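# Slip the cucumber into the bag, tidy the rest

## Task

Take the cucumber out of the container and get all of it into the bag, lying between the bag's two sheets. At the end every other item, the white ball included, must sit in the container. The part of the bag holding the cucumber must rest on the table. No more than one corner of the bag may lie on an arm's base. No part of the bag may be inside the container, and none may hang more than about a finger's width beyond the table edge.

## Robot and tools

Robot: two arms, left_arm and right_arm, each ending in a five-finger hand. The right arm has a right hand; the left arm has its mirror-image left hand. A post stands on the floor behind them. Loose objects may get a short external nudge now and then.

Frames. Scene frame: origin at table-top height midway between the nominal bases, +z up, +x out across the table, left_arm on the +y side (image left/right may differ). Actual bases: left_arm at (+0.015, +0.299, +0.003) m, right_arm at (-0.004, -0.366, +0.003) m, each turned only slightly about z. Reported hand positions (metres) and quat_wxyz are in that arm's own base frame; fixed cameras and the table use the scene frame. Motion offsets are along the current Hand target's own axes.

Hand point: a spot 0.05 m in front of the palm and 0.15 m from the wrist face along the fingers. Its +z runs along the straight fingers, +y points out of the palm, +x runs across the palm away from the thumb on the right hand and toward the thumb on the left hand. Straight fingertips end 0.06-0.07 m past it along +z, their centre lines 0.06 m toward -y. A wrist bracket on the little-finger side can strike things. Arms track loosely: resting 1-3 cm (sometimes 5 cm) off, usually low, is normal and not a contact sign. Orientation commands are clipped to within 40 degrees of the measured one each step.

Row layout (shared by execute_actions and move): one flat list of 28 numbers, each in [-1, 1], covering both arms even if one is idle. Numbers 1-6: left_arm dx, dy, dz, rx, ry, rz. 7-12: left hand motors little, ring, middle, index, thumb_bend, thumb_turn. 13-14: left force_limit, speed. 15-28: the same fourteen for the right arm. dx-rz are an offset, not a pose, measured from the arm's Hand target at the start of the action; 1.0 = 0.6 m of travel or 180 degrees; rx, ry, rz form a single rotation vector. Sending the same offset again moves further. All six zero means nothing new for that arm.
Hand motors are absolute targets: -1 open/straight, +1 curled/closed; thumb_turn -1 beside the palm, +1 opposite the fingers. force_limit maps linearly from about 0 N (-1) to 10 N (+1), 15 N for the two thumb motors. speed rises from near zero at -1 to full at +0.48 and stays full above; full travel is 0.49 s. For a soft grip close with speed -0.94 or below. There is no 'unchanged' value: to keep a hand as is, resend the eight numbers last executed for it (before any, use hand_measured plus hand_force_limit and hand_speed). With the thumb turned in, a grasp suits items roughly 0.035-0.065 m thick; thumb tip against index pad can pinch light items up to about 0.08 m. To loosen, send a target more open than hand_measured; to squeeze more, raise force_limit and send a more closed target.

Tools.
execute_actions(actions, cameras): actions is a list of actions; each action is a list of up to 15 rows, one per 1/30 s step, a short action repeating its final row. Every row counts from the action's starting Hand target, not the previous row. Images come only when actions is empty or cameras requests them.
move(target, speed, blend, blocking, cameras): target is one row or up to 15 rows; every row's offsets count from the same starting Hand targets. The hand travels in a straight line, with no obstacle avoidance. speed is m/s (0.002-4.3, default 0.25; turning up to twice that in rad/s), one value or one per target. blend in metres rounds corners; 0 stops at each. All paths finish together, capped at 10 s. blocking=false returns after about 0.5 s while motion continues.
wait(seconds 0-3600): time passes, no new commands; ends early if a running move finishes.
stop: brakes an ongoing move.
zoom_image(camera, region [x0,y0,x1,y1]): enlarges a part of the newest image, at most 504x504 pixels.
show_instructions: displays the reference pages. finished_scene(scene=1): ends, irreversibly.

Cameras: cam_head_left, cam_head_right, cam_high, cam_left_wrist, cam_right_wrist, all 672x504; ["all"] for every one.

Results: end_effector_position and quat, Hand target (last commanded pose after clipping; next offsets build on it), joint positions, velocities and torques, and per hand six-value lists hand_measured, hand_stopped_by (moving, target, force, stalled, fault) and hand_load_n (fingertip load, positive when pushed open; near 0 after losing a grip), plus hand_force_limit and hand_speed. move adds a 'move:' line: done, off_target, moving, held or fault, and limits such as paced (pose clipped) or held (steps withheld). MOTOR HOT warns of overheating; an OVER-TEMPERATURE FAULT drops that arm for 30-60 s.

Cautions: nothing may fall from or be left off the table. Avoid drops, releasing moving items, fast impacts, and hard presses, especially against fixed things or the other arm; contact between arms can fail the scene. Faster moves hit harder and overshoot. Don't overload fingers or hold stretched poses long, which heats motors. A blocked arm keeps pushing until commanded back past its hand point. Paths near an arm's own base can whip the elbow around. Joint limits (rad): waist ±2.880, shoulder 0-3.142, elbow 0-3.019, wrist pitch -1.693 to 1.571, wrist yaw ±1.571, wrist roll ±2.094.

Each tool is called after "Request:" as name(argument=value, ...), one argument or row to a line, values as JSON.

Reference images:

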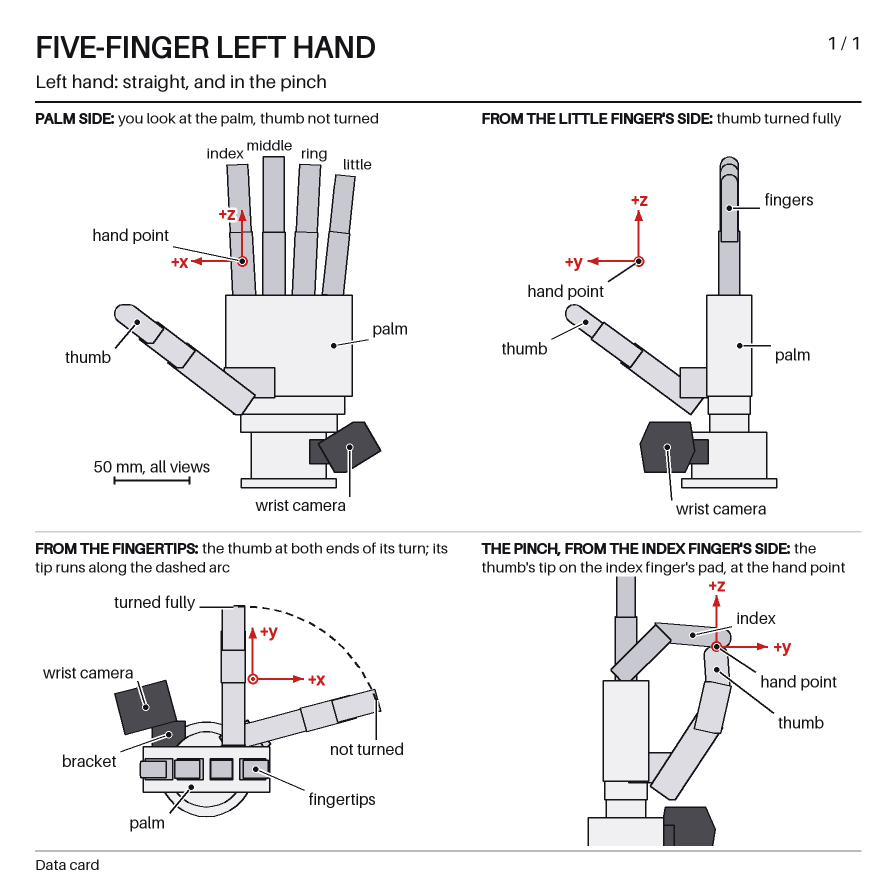

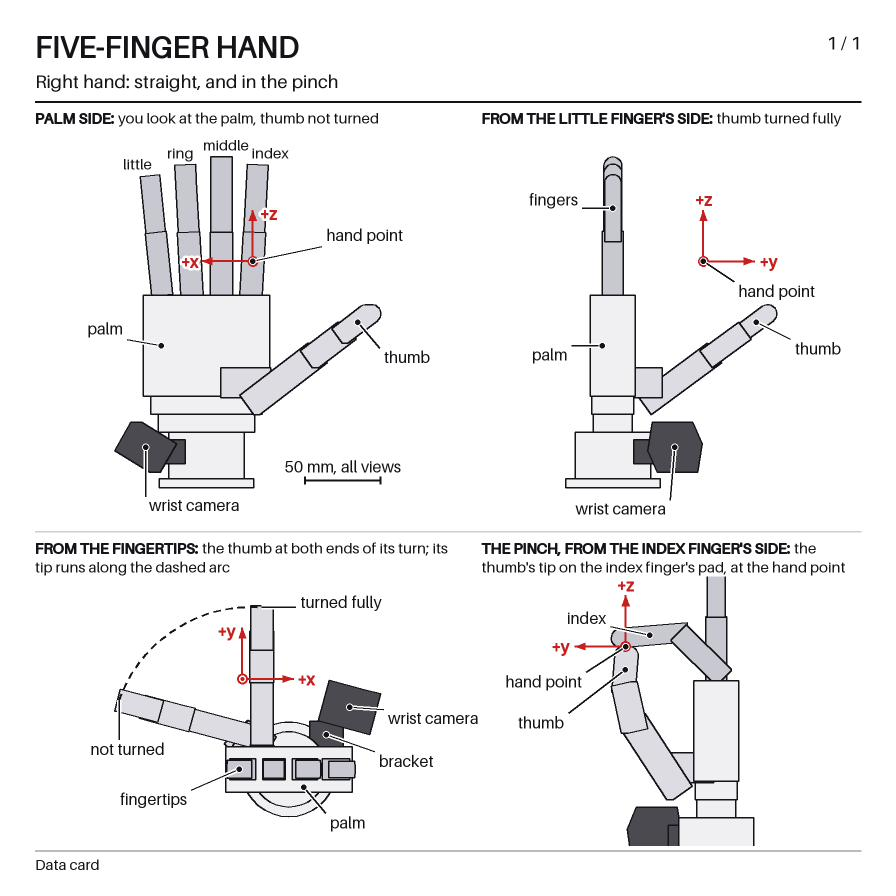

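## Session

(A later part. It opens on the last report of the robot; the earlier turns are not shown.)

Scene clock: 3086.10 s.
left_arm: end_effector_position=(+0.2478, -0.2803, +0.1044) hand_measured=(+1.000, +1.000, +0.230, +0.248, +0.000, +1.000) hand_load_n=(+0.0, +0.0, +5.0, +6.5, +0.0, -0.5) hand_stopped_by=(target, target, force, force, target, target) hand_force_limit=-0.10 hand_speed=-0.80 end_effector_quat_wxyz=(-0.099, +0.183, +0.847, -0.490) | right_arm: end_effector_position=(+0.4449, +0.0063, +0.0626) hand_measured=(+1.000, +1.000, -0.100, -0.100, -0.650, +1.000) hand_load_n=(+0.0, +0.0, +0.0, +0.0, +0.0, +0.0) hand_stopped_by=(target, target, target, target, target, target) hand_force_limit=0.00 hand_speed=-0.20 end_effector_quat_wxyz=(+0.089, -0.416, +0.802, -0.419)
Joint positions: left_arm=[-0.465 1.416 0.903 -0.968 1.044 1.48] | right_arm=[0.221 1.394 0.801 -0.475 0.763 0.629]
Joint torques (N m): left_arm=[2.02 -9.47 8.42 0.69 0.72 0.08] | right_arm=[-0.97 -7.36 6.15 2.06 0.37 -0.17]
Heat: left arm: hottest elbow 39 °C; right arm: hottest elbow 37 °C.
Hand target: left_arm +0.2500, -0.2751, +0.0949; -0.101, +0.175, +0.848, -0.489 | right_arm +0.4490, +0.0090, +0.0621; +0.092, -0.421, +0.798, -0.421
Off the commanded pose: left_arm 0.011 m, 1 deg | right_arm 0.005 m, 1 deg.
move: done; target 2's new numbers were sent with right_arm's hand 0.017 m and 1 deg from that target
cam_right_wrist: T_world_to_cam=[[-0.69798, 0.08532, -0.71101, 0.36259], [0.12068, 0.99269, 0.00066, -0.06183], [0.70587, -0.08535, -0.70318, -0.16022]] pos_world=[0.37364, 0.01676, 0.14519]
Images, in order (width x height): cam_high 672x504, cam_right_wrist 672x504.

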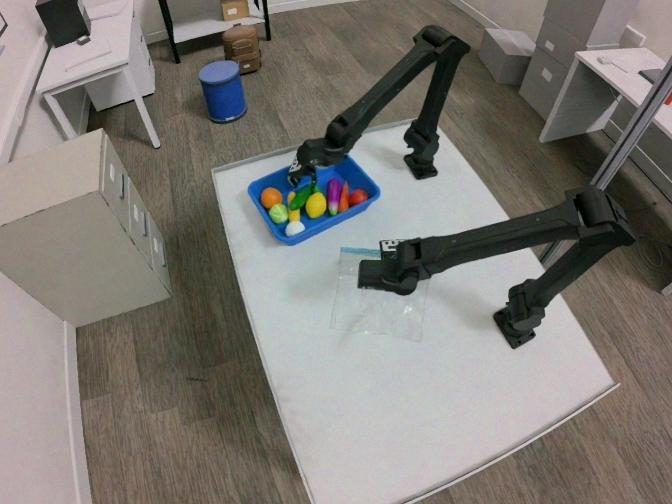

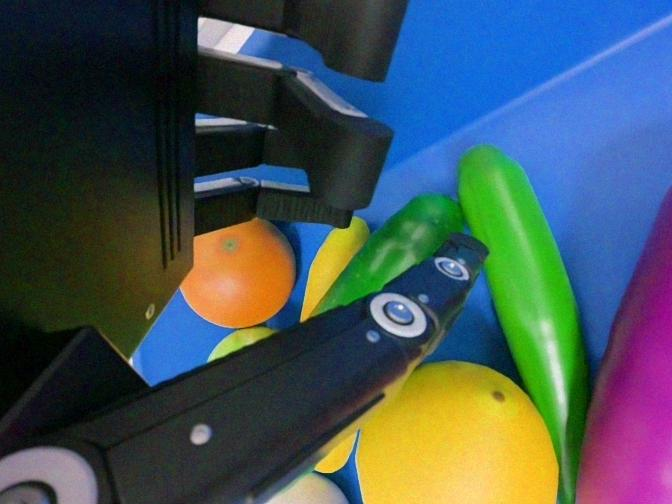

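Request:
move(
  target=[0,0,0,0,0,0, 1,1,0.4,0.4,0.0,1,-0.1,-0.8, -0.0148,0.0338,0.0213,0,0,0, 1,1,-0.1,-0.1,-0.65,1,0,-0.2],
  speed=0.06,
  cameras=["cam_right_wrist", "cam_high"],
)

Request:
zoom_image(
  camera="cam_right_wrist",
  region=[220, 100, 580, 370],
)

Request:
zoom_image(
  camera="cam_high",
  region=[250, 150, 350, 250],
)

Scene clock: 3109.93 s.
left_arm: end_effector_position=(+0.2478, -0.2803, +0.1044) hand_measured=(+1.000, +1.000, +0.230, +0.248, +0.000, +1.000) hand_load_n=(+0.0, +0.0, +5.0, +6.5, +0.0, +0.0) hand_stopped_by=(target, target, force, force, target, target) hand_force_limit=-0.10 hand_speed=-0.80 end_effector_quat_wxyz=(-0.099, +0.183, +0.847, -0.490) | right_arm: end_effector_position=(+0.4459, +0.0108, +0.0409) hand_measured=(+1.000, +1.000, -0.100, -0.100, -0.650, +1.000) hand_load_n=(+0.0, +0.0, +0.0, +0.0, +0.0, -0.5) hand_stopped_by=(target, target, target, target, target, target) hand_force_limit=0.00 hand_speed=-0.20 end_effector_quat_wxyz=(+0.089, -0.420, +0.799, -0.421)
Joint positions: left_arm=[-0.465 1.416 0.903 -0.968 1.044 1.48] | right_arm=[0.233 1.439 0.776 -0.407 0.77 0.629]
Joint torques (N m): left_arm=[2.2 -9.35 8.31 0.72 0.71 0.08] | right_arm=[-0.67 -7.3 5.7 2.14 0.34 0.01]
Heat: left arm: hottest elbow 38 °C; right arm: hottest elbow 38 °C.
Hand target: left_arm +0.2500, -0.2751, +0.0949; -0.101, +0.175, +0.848, -0.489 | right_arm +0.4489, +0.0140, +0.0369; +0.092, -0.421, +0.798, -0.421
Off the commanded pose: left_arm 0.011 m, 1 deg | right_arm 0.006 m, 0 deg.
move: done
cam_right_wrist: T_world_to_cam=[[-0.6991, 0.07474, -0.7111, 0.34816], [0.11161, 0.99374, -0.00529, -0.06221], [0.70626, -0.08306, -0.70307, -0.17602]] pos_world=[0.37465, 0.02118, 0.1235]
Images, in order (width x height): cam_high 672x504, cam_right_wrist 672x504.

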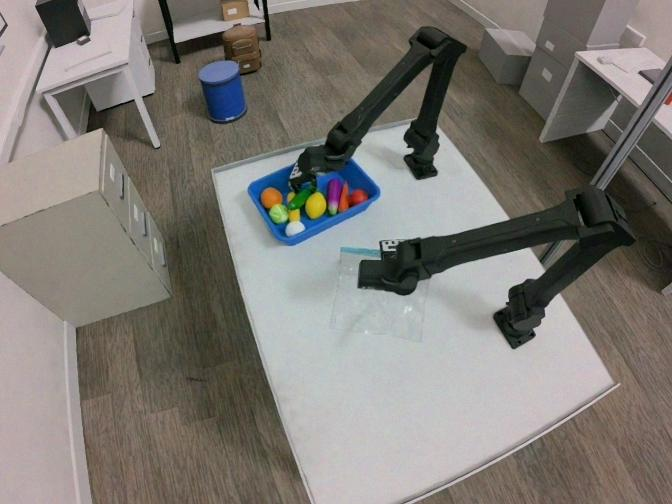

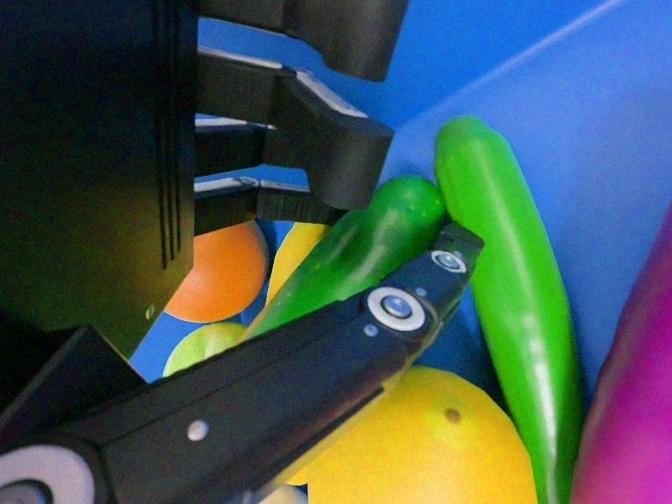

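Scaled by 1.400.

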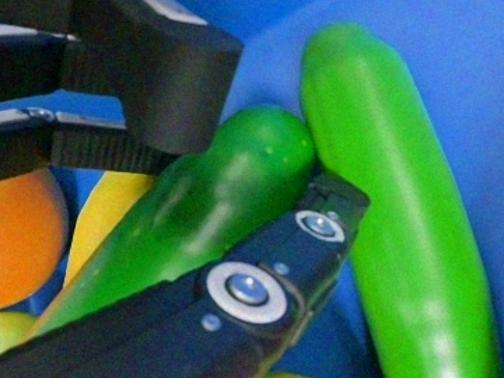

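Scaled by 5.040.

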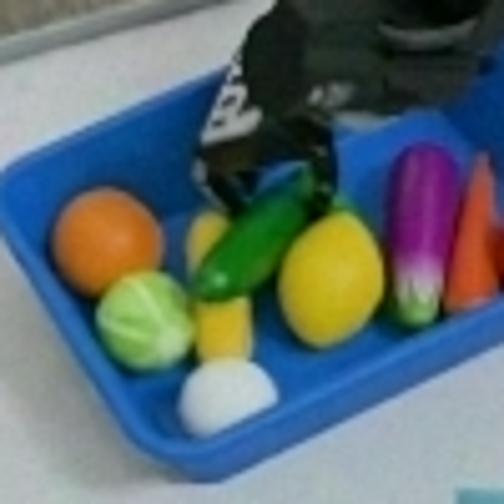

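Request:
execute_actions(
  actions=[
    [[0,0,0,0,0,0, 1,1,0.4,0.4,0.0,1,-0.1,-0.8, 0,0,0,0,0,0, 1,1,0.45,0.4,-0.2,1,-0.5,-0.9]],
    [[0,0,0,0,0,0, 1,1,0.4,0.4,0.0,1,-0.1,-0.8, 0,0,0,0,0,0, 1,1,0.45,0.4,-0.2,1,-0.5,-0.9]],
    [[0,0,0,0,0,0, 1,1,0.4,0.4,0.0,1,-0.1,-0.8, 0,0,0,0,0,0, 1,1,0.45,0.4,-0.2,1,-0.5,-0.9]],
    [[0,0,0,0,0,0, 1,1,0.4,0.4,0.0,1,-0.1,-0.8, 0,0,0,0,0,0, 1,1,0.45,0.4,-0.2,1,-0.5,-0.9]],
  ],
  cameras=["cam_right_wrist"],
)

Request:
zoom_image(
  camera="cam_right_wrist",
  region=[220, 100, 580, 370],
)

Scene clock: 3138.67 s.
left_arm: end_effector_position=(+0.2478, -0.2803, +0.1044) hand_measured=(+1.000, +1.000, +0.230, +0.248, +0.000, +1.000) hand_load_n=(+0.0, +0.0, +5.0, +6.5, +0.5, +0.0) hand_stopped_by=(target, target, force, force, target, target) hand_force_limit=-0.10 hand_speed=-0.80 end_effector_quat_wxyz=(-0.099, +0.183, +0.847, -0.490) | right_arm: end_effector_position=(+0.4458, +0.0108, +0.0404) hand_measured=(+1.000, +1.000, +0.084, +0.094, -0.554, +1.000) hand_load_n=(+0.0, +0.5, +3.0, +3.0, +4.5, +0.0) hand_stopped_by=(target, target, force, force, force, target) hand_force_limit=-0.50 hand_speed=-0.90 end_effector_quat_wxyz=(+0.088, -0.420, +0.799, -0.421)
Joint positions: left_arm=[-0.465 1.416 0.903 -0.968 1.044 1.48] | right_arm=[0.233 1.441 0.776 -0.407 0.77 0.629]
Joint torques (N m): left_arm=[2.02 -9.52 8.4 0.73 0.71 0.1] | right_arm=[-0.67 -7.12 5.65 2.11 0.34 0]
Heat: left arm: hottest elbow 38 °C; right arm: hottest elbow 36 °C.
Hand target: left_arm +0.2500, -0.2751, +0.0949; -0.101, +0.175, +0.848, -0.489 | right_arm +0.4489, +0.0140, +0.0369; +0.092, -0.421, +0.798, -0.421
Off the commanded pose: left_arm 0.011 m, 1 deg | right_arm 0.006 m, 0 deg.
cam_right_wrist: T_world_to_cam=[[-0.69992, 0.07454, -0.71032, 0.34815], [0.1116, 0.99374, -0.00569, -0.06216], [0.70545, -0.08326, -0.70385, -0.17582]] pos_world=[0.37465, 0.02118, 0.12319]

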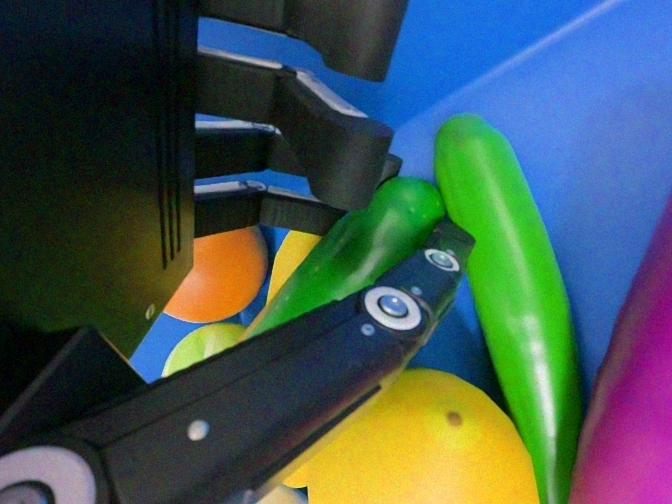

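Scaled by 1.400.

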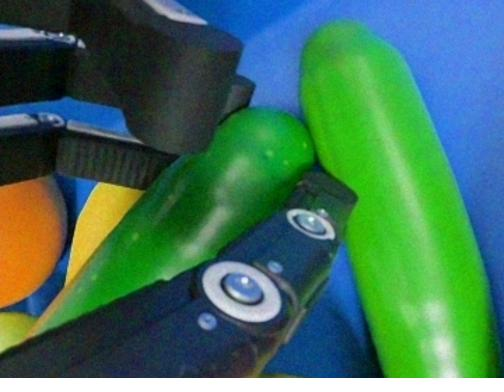

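Request:
execute_actions(
  actions=[
    [[0,0,0,0,0,0, 1,1,0.4,0.4,0.0,1,-0.1,-0.8, 0,0,0,0,0,0, 1,1,0.5,0.5,-0.1,1,0.25,-0.9]],
    [[0,0,0,0,0,0, 1,1,0.4,0.4,0.0,1,-0.1,-0.8, 0,0,0,0,0,0, 1,1,0.5,0.5,-0.1,1,0.25,-0.9]],
    [[0,0,0,0,0,0, 1,1,0.4,0.4,0.0,1,-0.1,-0.8, 0,0,0,0,0,0, 1,1,0.5,0.5,-0.1,1,0.25,-0.9]],
  ],
  cameras=["cam_right_wrist"],
)

Scene clock: 3153.17 s.
left_arm: end_effector_position=(+0.2478, -0.2803, +0.1044) hand_measured=(+1.000, +1.000, +0.230, +0.248, +0.000, +1.000) hand_load_n=(+0.0, +0.0, +4.5, +6.5, +0.0, -0.5) hand_stopped_by=(target, target, force, force, target, target) hand_force_limit=-0.10 hand_speed=-0.80 end_effector_quat_wxyz=(-0.099, +0.183, +0.847, -0.490) | right_arm: end_effector_position=(+0.4464, +0.0110, +0.0407) hand_measured=(+1.000, +1.000, +0.118, +0.128, -0.542, +1.000) hand_load_n=(+0.0, +0.0, +6.5, +6.5, +10.0, +0.0) hand_stopped_by=(target, target, force, force, force, target) hand_force_limit=0.25 hand_speed=-0.90 end_effector_quat_wxyz=(+0.090, -0.420, +0.799, -0.421)
Joint positions: left_arm=[-0.465 1.416 0.903 -0.968 1.044 1.48] | right_arm=[0.233 1.441 0.776 -0.405 0.77 0.629]
Joint torques (N m): left_arm=[2.08 -9.29 8.39 0.72 0.72 0.08] | right_arm=[-0.73 -7.41 5.7 2.03 0.34 0.01]
Heat: left arm: hottest elbow 38 °C; right arm: hottest elbow 36 °C.
Hand target: left_arm +0.2500, -0.2751, +0.0949; -0.101, +0.175, +0.848, -0.489 | right_arm +0.4489, +0.0140, +0.0369; +0.092, -0.421, +0.798, -0.421
Off the commanded pose: left_arm 0.011 m, 1 deg | right_arm 0.005 m, 0 deg.
cam_right_wrist: T_world_to_cam=[[-0.69808, 0.07499, -0.71208, 0.34795], [0.11166, 0.99374, -0.00481, -0.06244], [0.70726, -0.08287, -0.70208, -0.177]] pos_world=[0.37506, 0.02128, 0.1232]

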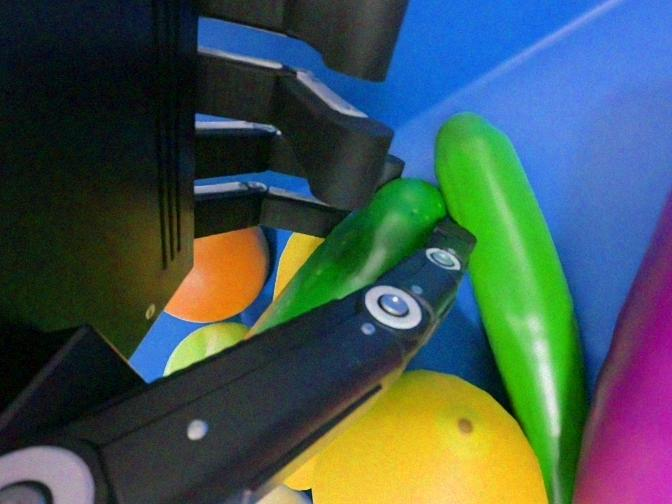

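Request:
move(
  target=[0,0,0,0,0,0, 1,1,0.4,0.4,0.0,1,-0.1,-0.8, 0.0173,-0.0624,-0.0524,0,0,0, 1,1,0.5,0.5,-0.1,1,0.25,-0.9],
  speed=0.04,
  cameras=["cam_right_wrist", "cam_high"],
)

Request:
zoom_image(
  camera="cam_high",
  region=[250, 150, 350, 250],
)

Scene clock: 3170.50 s.
left_arm: end_effector_position=(+0.2478, -0.2803, +0.1044) hand_measured=(+1.000, +1.000, +0.230, +0.248, +0.000, +1.000) hand_load_n=(+0.0, +0.0, +4.5, +6.5, +0.0, +0.0) hand_stopped_by=(target, target, force, force, target, target) hand_force_limit=-0.10 hand_speed=-0.80 end_effector_quat_wxyz=(-0.099, +0.183, +0.847, -0.490) | right_arm: end_effector_position=(+0.4337, +0.0079, +0.0657) hand_measured=(+1.000, +1.000, +0.118, +0.128, -0.542, +1.000) hand_load_n=(+0.0, +0.0, +5.5, +6.5, +10.0, +0.0) hand_stopped_by=(target, target, force, force, force, target) hand_force_limit=0.25 hand_speed=-0.90 end_effector_quat_wxyz=(+0.071, -0.429, +0.799, -0.416)
Joint positions: left_arm=[-0.465 1.416 0.903 -0.968 1.044 1.48] | right_arm=[0.233 1.38 0.807 -0.538 0.77 0.629]
Joint torques (N m): left_arm=[2.2 -9.7 8.38 0.76 0.72 0.07] | right_arm=[-0.73 -8.88 8.61 0.98 0.34 -0.02]
Heat: left arm: hottest elbow 38 °C; right arm: hottest elbow 36 °C.
Hand target: left_arm +0.2500, -0.2751, +0.0949; -0.101, +0.175, +0.848, -0.489 | right_arm +0.4489, +0.0140, +0.0869; +0.092, -0.421, +0.798, -0.421
Off the commanded pose: left_arm 0.011 m, 1 deg | right_arm 0.027 m, 3 deg.
move: off_target (right_arm)
cam_right_wrist: T_world_to_cam=[[-0.7265, 0.06816, -0.68378, 0.36763], [0.11136, 0.99359, -0.01927, -0.05668], [0.67808, -0.09015, -0.72944, -0.13626]] pos_world=[0.3658, 0.01897, 0.15089]
Images, in order (width x height): cam_high 672x504, cam_right_wrist 672x504.

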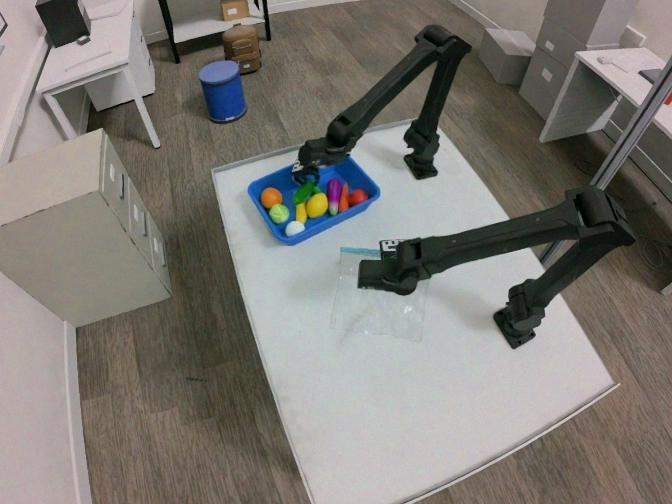

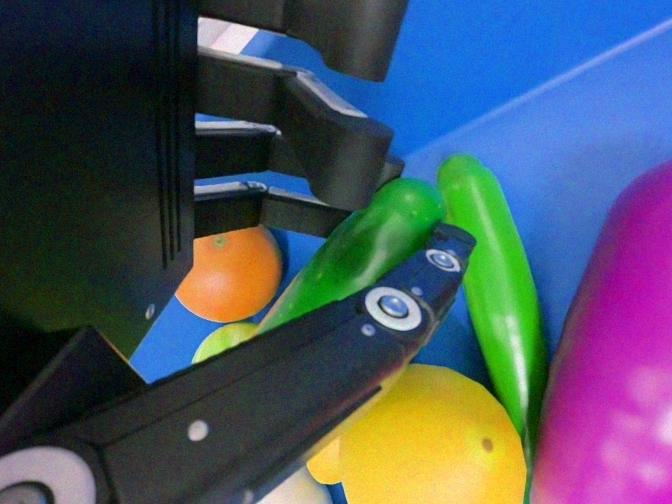

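Scaled by 5.040.

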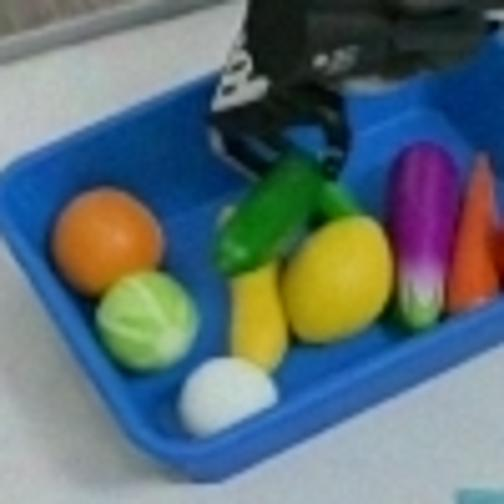

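Request:
move(
  target=[0,0,0,0,0,0, 1,1,0.4,0.4,0.0,1,-0.1,-0.8, 0.0277,-0.0999,-0.0839,0,0,0, 1,1,0.5,0.5,-0.1,1,0.25,-0.9],
  speed=0.08,
  cameras=["all"],
)

Request:
zoom_image(
  camera="cam_high",
  region=[250, 130, 370, 250],
)

Request:
zoom_image(
  camera="cam_head_left",
  region=[400, 220, 520, 340],
)

Scene clock: 3185.10 s.
left_arm: end_effector_position=(+0.2478, -0.2803, +0.1044) hand_measured=(+1.000, +1.000, +0.230, +0.248, +0.000, +1.000) hand_load_n=(+0.0, +0.0, +5.0, +6.5, +0.0, +0.0) hand_stopped_by=(target, target, force, force, target, target) hand_force_limit=-0.10 hand_speed=-0.80 end_effector_quat_wxyz=(-0.099, +0.183, +0.847, -0.490) | right_arm: end_effector_position=(+0.4366, +0.0086, +0.1440) hand_measured=(+1.000, +1.000, +0.118, +0.128, -0.542, +1.000) hand_load_n=(+0.0, +0.0, +5.5, +6.5, +10.0, +0.0) hand_stopped_by=(target, target, force, force, force, target) hand_force_limit=0.25 hand_speed=-0.90 end_effector_quat_wxyz=(+0.071, -0.429, +0.799, -0.416)
Joint positions: left_arm=[-0.465 1.416 0.903 -0.968 1.044 1.48] | right_arm=[0.233 1.285 0.948 -0.773 0.77 0.629]
Joint torques (N m): left_arm=[2.37 -9.47 8.36 0.69 0.71 0.09] | right_arm=[-0.73 -8.41 9.54 0.76 0.34 0.01]
Heat: left arm: hottest elbow 38 °C; right arm: hottest elbow 38 °C.
Hand target: left_arm +0.2500, -0.2751, +0.0949; -0.101, +0.175, +0.848, -0.489 | right_arm +0.4489, +0.0140, +0.1670; +0.092, -0.421, +0.798, -0.421
Off the commanded pose: left_arm 0.011 m, 1 deg | right_arm 0.027 m, 3 deg.
move: off_target (right_arm)
cam_left_wrist: T_world_to_cam=[[-0.38685, -0.34105, 0.85676, -0.09355], [-0.56153, 0.8241, 0.0745, 0.36637], [-0.73146, -0.45227, -0.51031, 0.22377]] pos_world=[0.33322, -0.23262, 0.16705]
cam_right_wrist: T_world_to_cam=[[-0.7265, 0.06816, -0.68378, 0.4233], [0.11136, 0.99359, -0.01927, -0.05618], [0.67808, -0.09015, -0.72944, -0.08098]] pos_world=[0.3687, 0.01967, 0.22929]

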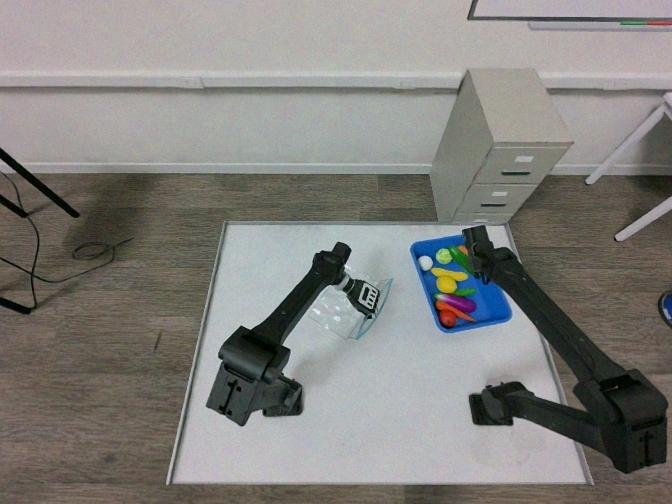

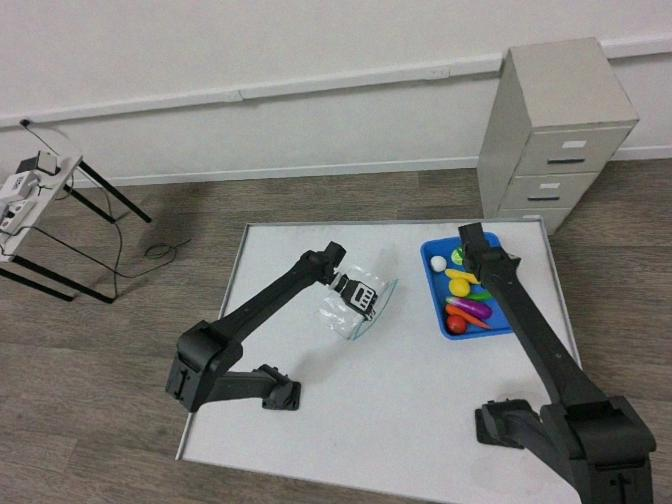

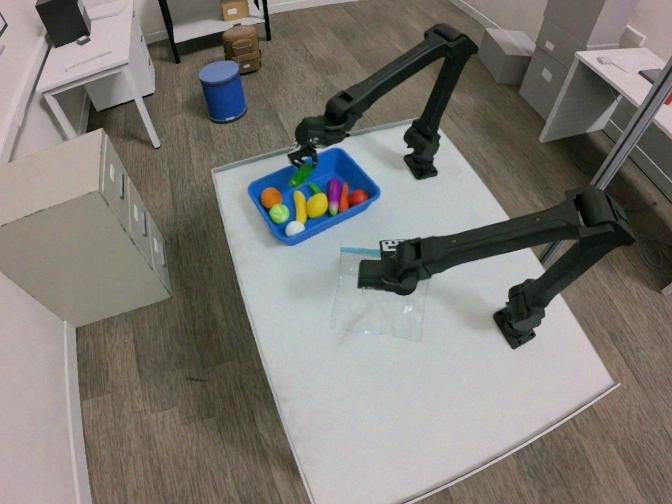

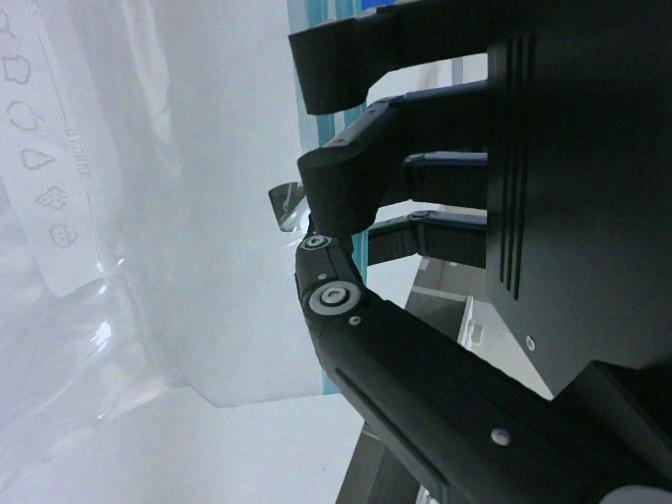

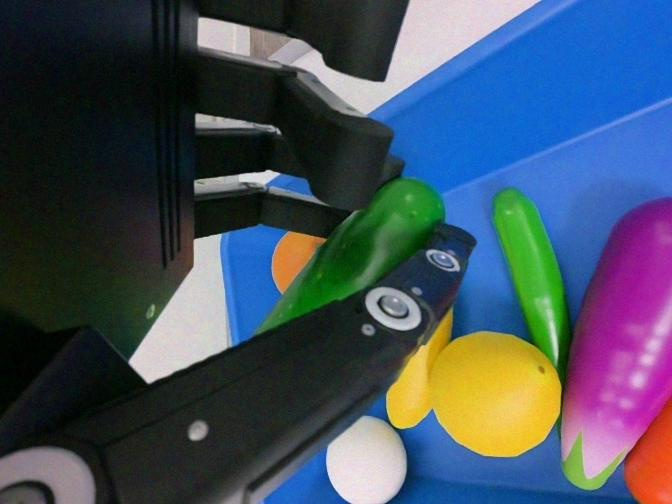

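Scaled by 4.200.

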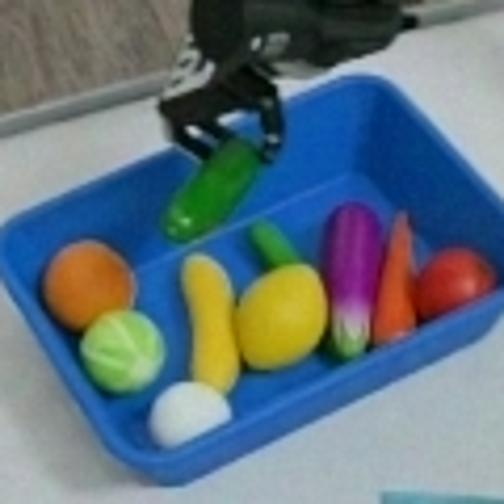

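Scaled by 4.200.

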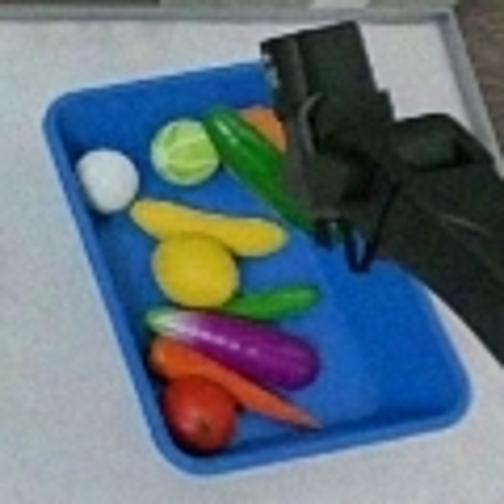

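Request:
zoom_image(
  camera="cam_right_wrist",
  region=[220, 150, 520, 375],
)

Scaled by 1.680.

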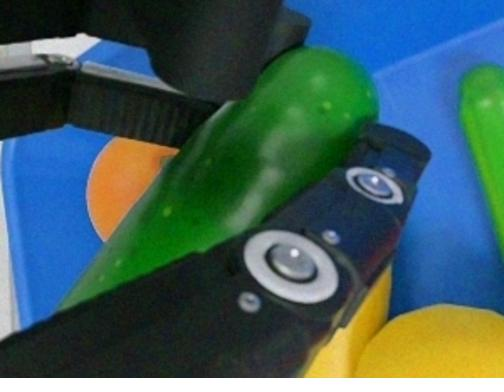

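Request:
move(
  target=[
    [0,0,0,0,0,0, 1,1,0.4,0.4,0.0,1,-0.1,-0.8, 0.0201,-0.0724,-0.0607,0,0,0, 1,1,0.5,0.5,-0.1,1,0.25,-0.9],
    [0,0,0,0,0,0, 1,1,0.4,0.4,0.0,1,-0.1,-0.8, 0.0072,0.2637,-0.4657,0.0227,0.0089,-0.1082, 1,1,0.5,0.5,-0.1,1,0.25,-0.9],
  ],
  speed=0.1,
  blend=0.03,
  cameras=["all"],
)

Scene clock: 3325.17 s.
left_arm: end_effector_position=(+0.2478, -0.2803, +0.1044) hand_measured=(+1.000, +1.000, +0.230, +0.248, +0.000, +1.000) hand_load_n=(+0.0, +0.5, +5.0, +6.5, +0.0, -0.5) hand_stopped_by=(target, target, force, force, target, target) hand_force_limit=-0.10 hand_speed=-0.80 end_effector_quat_wxyz=(-0.099, +0.183, +0.847, -0.490) | right_arm: end_effector_position=(+0.2118, +0.2164, +0.2094) hand_measured=(+1.000, +1.000, +0.118, +0.128, -0.542, +1.000) hand_load_n=(+0.0, +0.0, +5.5, +6.0, +10.0, +0.0) hand_stopped_by=(target, target, force, force, force, target) hand_force_limit=0.25 hand_speed=-0.90 end_effector_quat_wxyz=(+0.078, -0.602, +0.685, -0.403)
Joint positions: left_arm=[-0.465 1.416 0.903 -0.968 1.044 1.48] | right_arm=[1.125 1.205 1.079 -1.679 0.82 1.356]
Joint torques (N m): left_arm=[1.9 -9.35 8.39 0.77 0.72 0.08] | right_arm=[-0.62 -6.77 8.35 -0.44 0.33 0.12]
Heat: left arm: hottest elbow 38 °C; right arm: hottest elbow 43 °C.
Hand target: left_arm +0.2500, -0.2751, +0.0949; -0.101, +0.175, +0.848, -0.489 | right_arm +0.2121, +0.2232, +0.2250; +0.023, -0.540, +0.701, -0.464
Off the commanded pose: left_arm 0.011 m, 1 deg | right_arm 0.017 m, 12 deg.
joint sent to its limit (right arm) — joint 4 (wrist pitch), lower limit. The joint targets are off in orientation, not in position.
move: off_target (right_arm); blend cut to 0.029 m at target 1
cam_left_wrist: T_world_to_cam=[[-0.38685, -0.34105, 0.85676, -0.09355], [-0.56153, 0.8241, 0.0745, 0.36637], [-0.73146, -0.45227, -0.51031, 0.22377]] pos_world=[0.33322, -0.23262, 0.16705]
cam_right_wrist: T_world_to_cam=[[-0.76768, -0.28317, -0.57487, 0.35244], [-0.27759, 0.95549, -0.09996, -0.12893], [0.57759, 0.08284, -0.81212, 0.13909]] pos_world=[0.15444, 0.21147, 0.30268]

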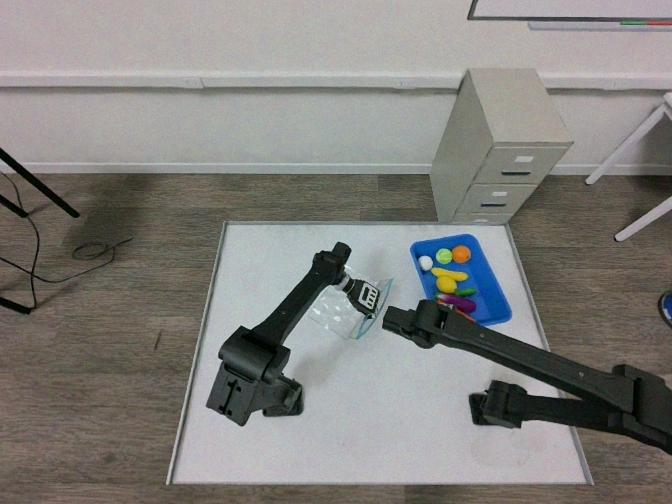

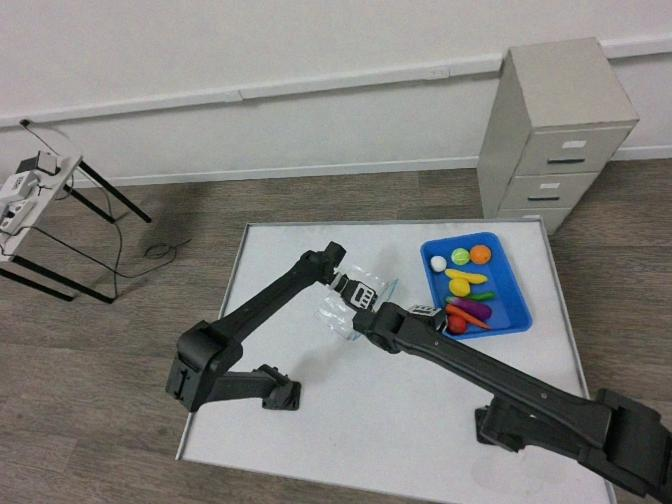

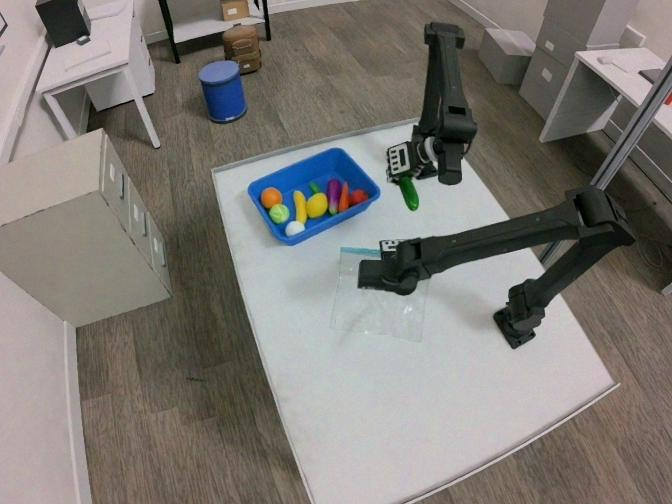

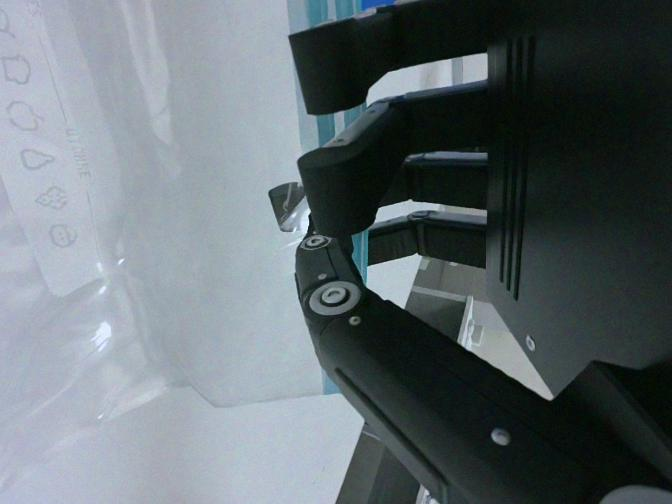

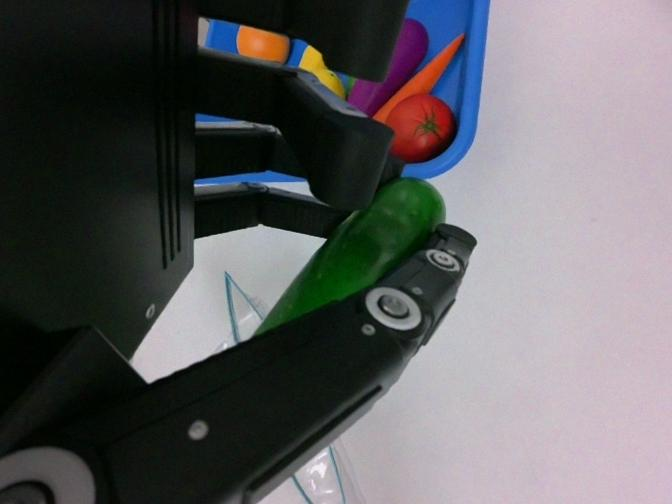

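Request:
zoom_image(
  camera="cam_high",
  region=[330, 120, 480, 300],
)

Request:
zoom_image(
  camera="cam_head_left",
  region=[300, 240, 460, 380],
)

Request:
zoom_image(
  camera="cam_head_right",
  region=[300, 240, 460, 380],
)

Scaled by 2.800.

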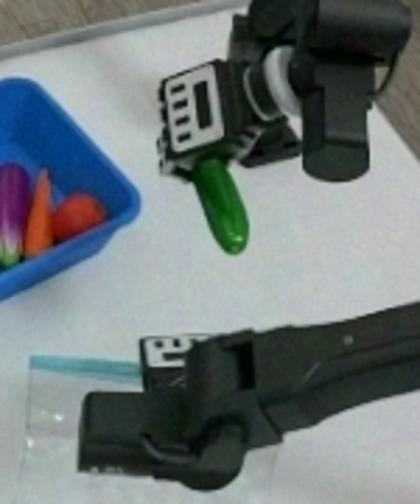

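Scaled by 3.150.

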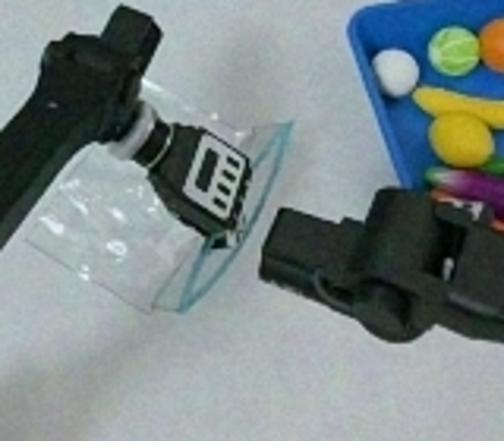

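Scaled by 3.150.

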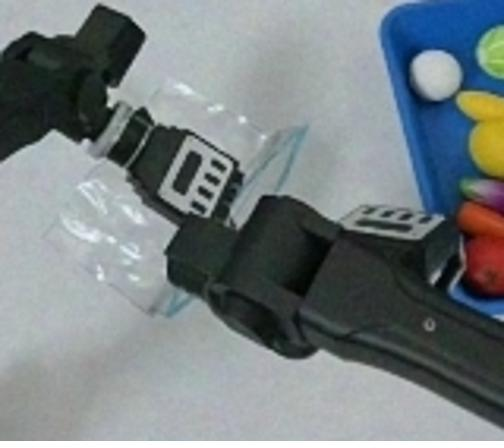

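Request:
move(
  target=[0,0,0,0,0,0, 1,1,0.4,0.4,0.0,1,-0.1,-0.8, -0.0835,-0.0263,0.0647,0.0134,-0.0214,-0.0625, 1,1,0.5,0.5,-0.1,1,0.25,-0.9],
  speed=0.08,
  cameras=["all"],
)

Request:
zoom_image(
  camera="cam_high",
  region=[330, 120, 480, 300],
)

Request:
zoom_image(
  camera="cam_head_left",
  region=[320, 260, 440, 370],
)

Request:
zoom_image(
  camera="cam_head_right",
  region=[320, 260, 440, 370],
)

Scene clock: 3544.17 s.
left_arm: end_effector_position=(+0.2478, -0.2803, +0.1044) hand_measured=(+1.000, +1.000, +0.230, +0.248, +0.000, +1.000) hand_load_n=(+0.0, +0.0, +5.0, +7.0, +0.0, -0.5) hand_stopped_by=(target, target, force, force, target, target) hand_force_limit=-0.10 hand_speed=-0.80 end_effector_quat_wxyz=(-0.099, +0.183, +0.847, -0.490) | right_arm: end_effector_position=(+0.2568, +0.2284, +0.1817) hand_measured=(+1.000, +1.000, +0.118, +0.128, -0.542, +1.000) hand_load_n=(+0.0, +0.0, +6.0, +6.5, +10.0, +0.0) hand_stopped_by=(target, target, force, force, force, target) hand_force_limit=0.25 hand_speed=-0.90 end_effector_quat_wxyz=(-0.003, +0.623, -0.630, +0.464)
Joint positions: left_arm=[-0.465 1.416 0.903 -0.968 1.044 1.48] | right_arm=[1.062 1.43 1.163 -1.679 0.912 1.26]
Joint torques (N m): left_arm=[2.2 -9.23 8.39 0.66 0.71 0.11] | right_arm=[-1.79 -7.94 8.43 0.06 0.5 -0.19]
Heat: left arm: hottest elbow 38 °C; right arm: hottest elbow 40 °C.
Hand target: left_arm +0.2500, -0.2751, +0.0949; -0.101, +0.175, +0.848, -0.489 | right_arm +0.2652, +0.2380, +0.1900; -0.012, +0.621, -0.634, +0.461
Off the commanded pose: left_arm 0.011 m, 1 deg | right_arm 0.015 m, 1 deg.
move: off_target (right_arm)
cam_left_wrist: T_world_to_cam=[[-0.38685, -0.34105, 0.85676, -0.09355], [-0.56153, 0.8241, 0.0745, 0.36637], [-0.73146, -0.45227, -0.51031, 0.22377]] pos_world=[0.33322, -0.23262, 0.16705]
cam_right_wrist: T_world_to_cam=[[-0.77875, -0.41837, -0.46746, 0.38871], [-0.30777, 0.9041, -0.29643, -0.07548], [0.54665, -0.08697, -0.83283, 0.14011]] pos_world=[0.20289, 0.24305, 0.27603]

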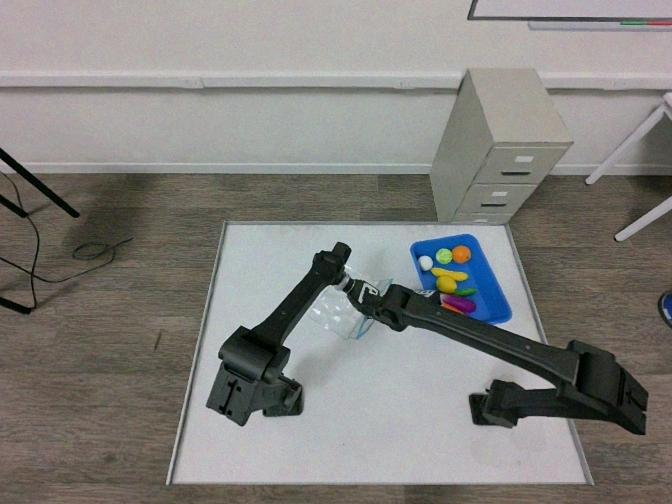

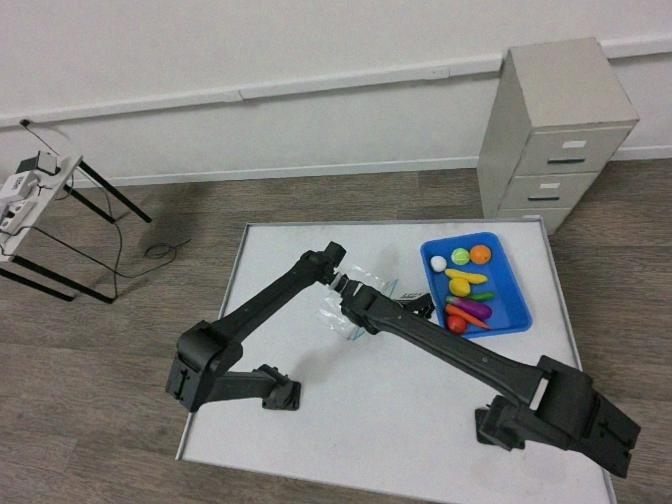

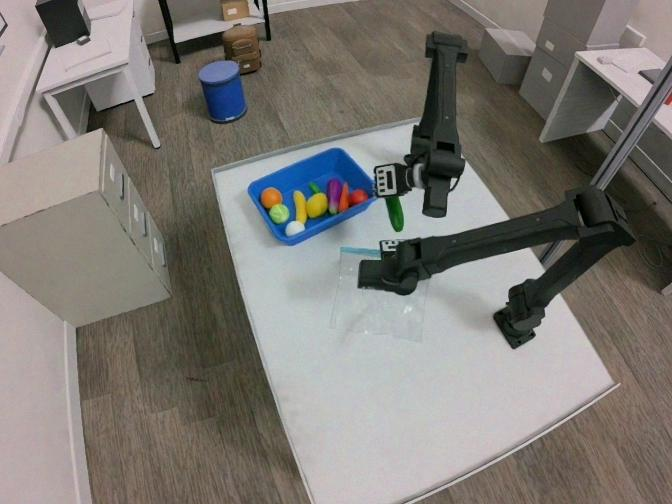

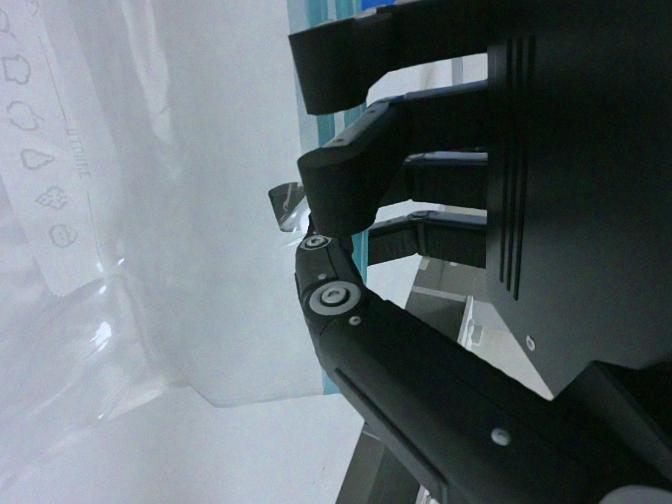

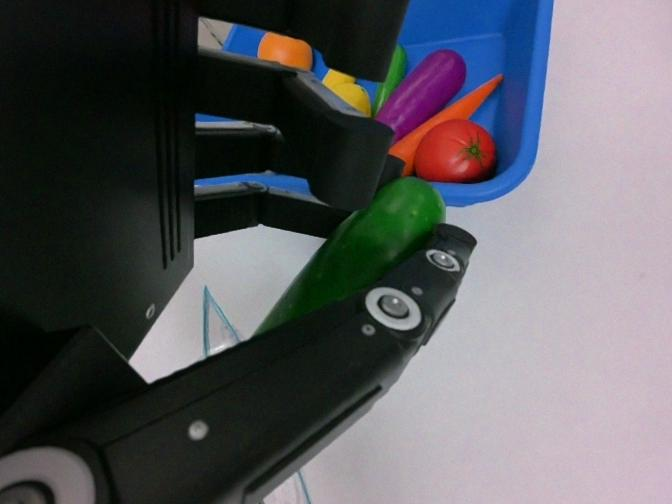

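Scaled by 2.800.

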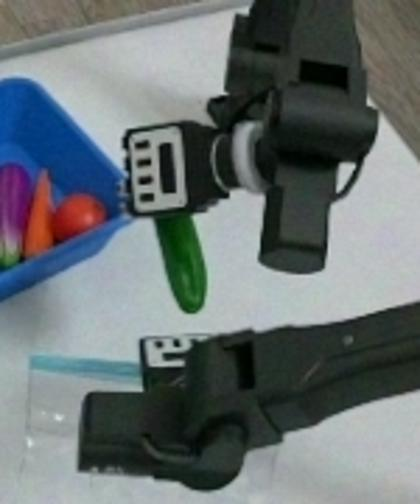

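Scaled by 4.200.

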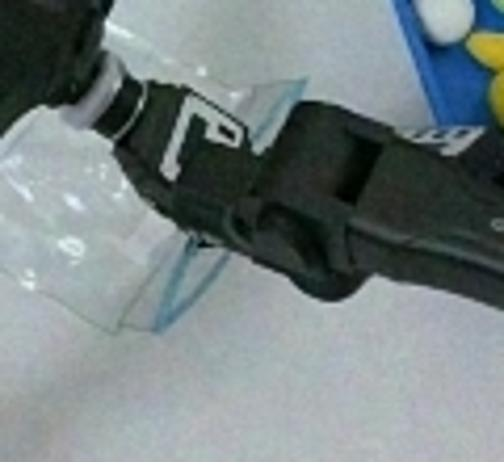

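Scaled by 4.200.

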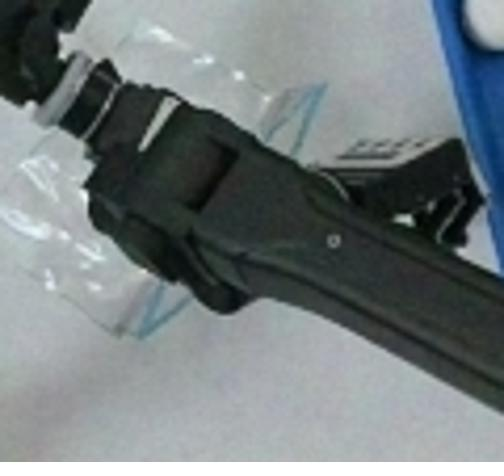

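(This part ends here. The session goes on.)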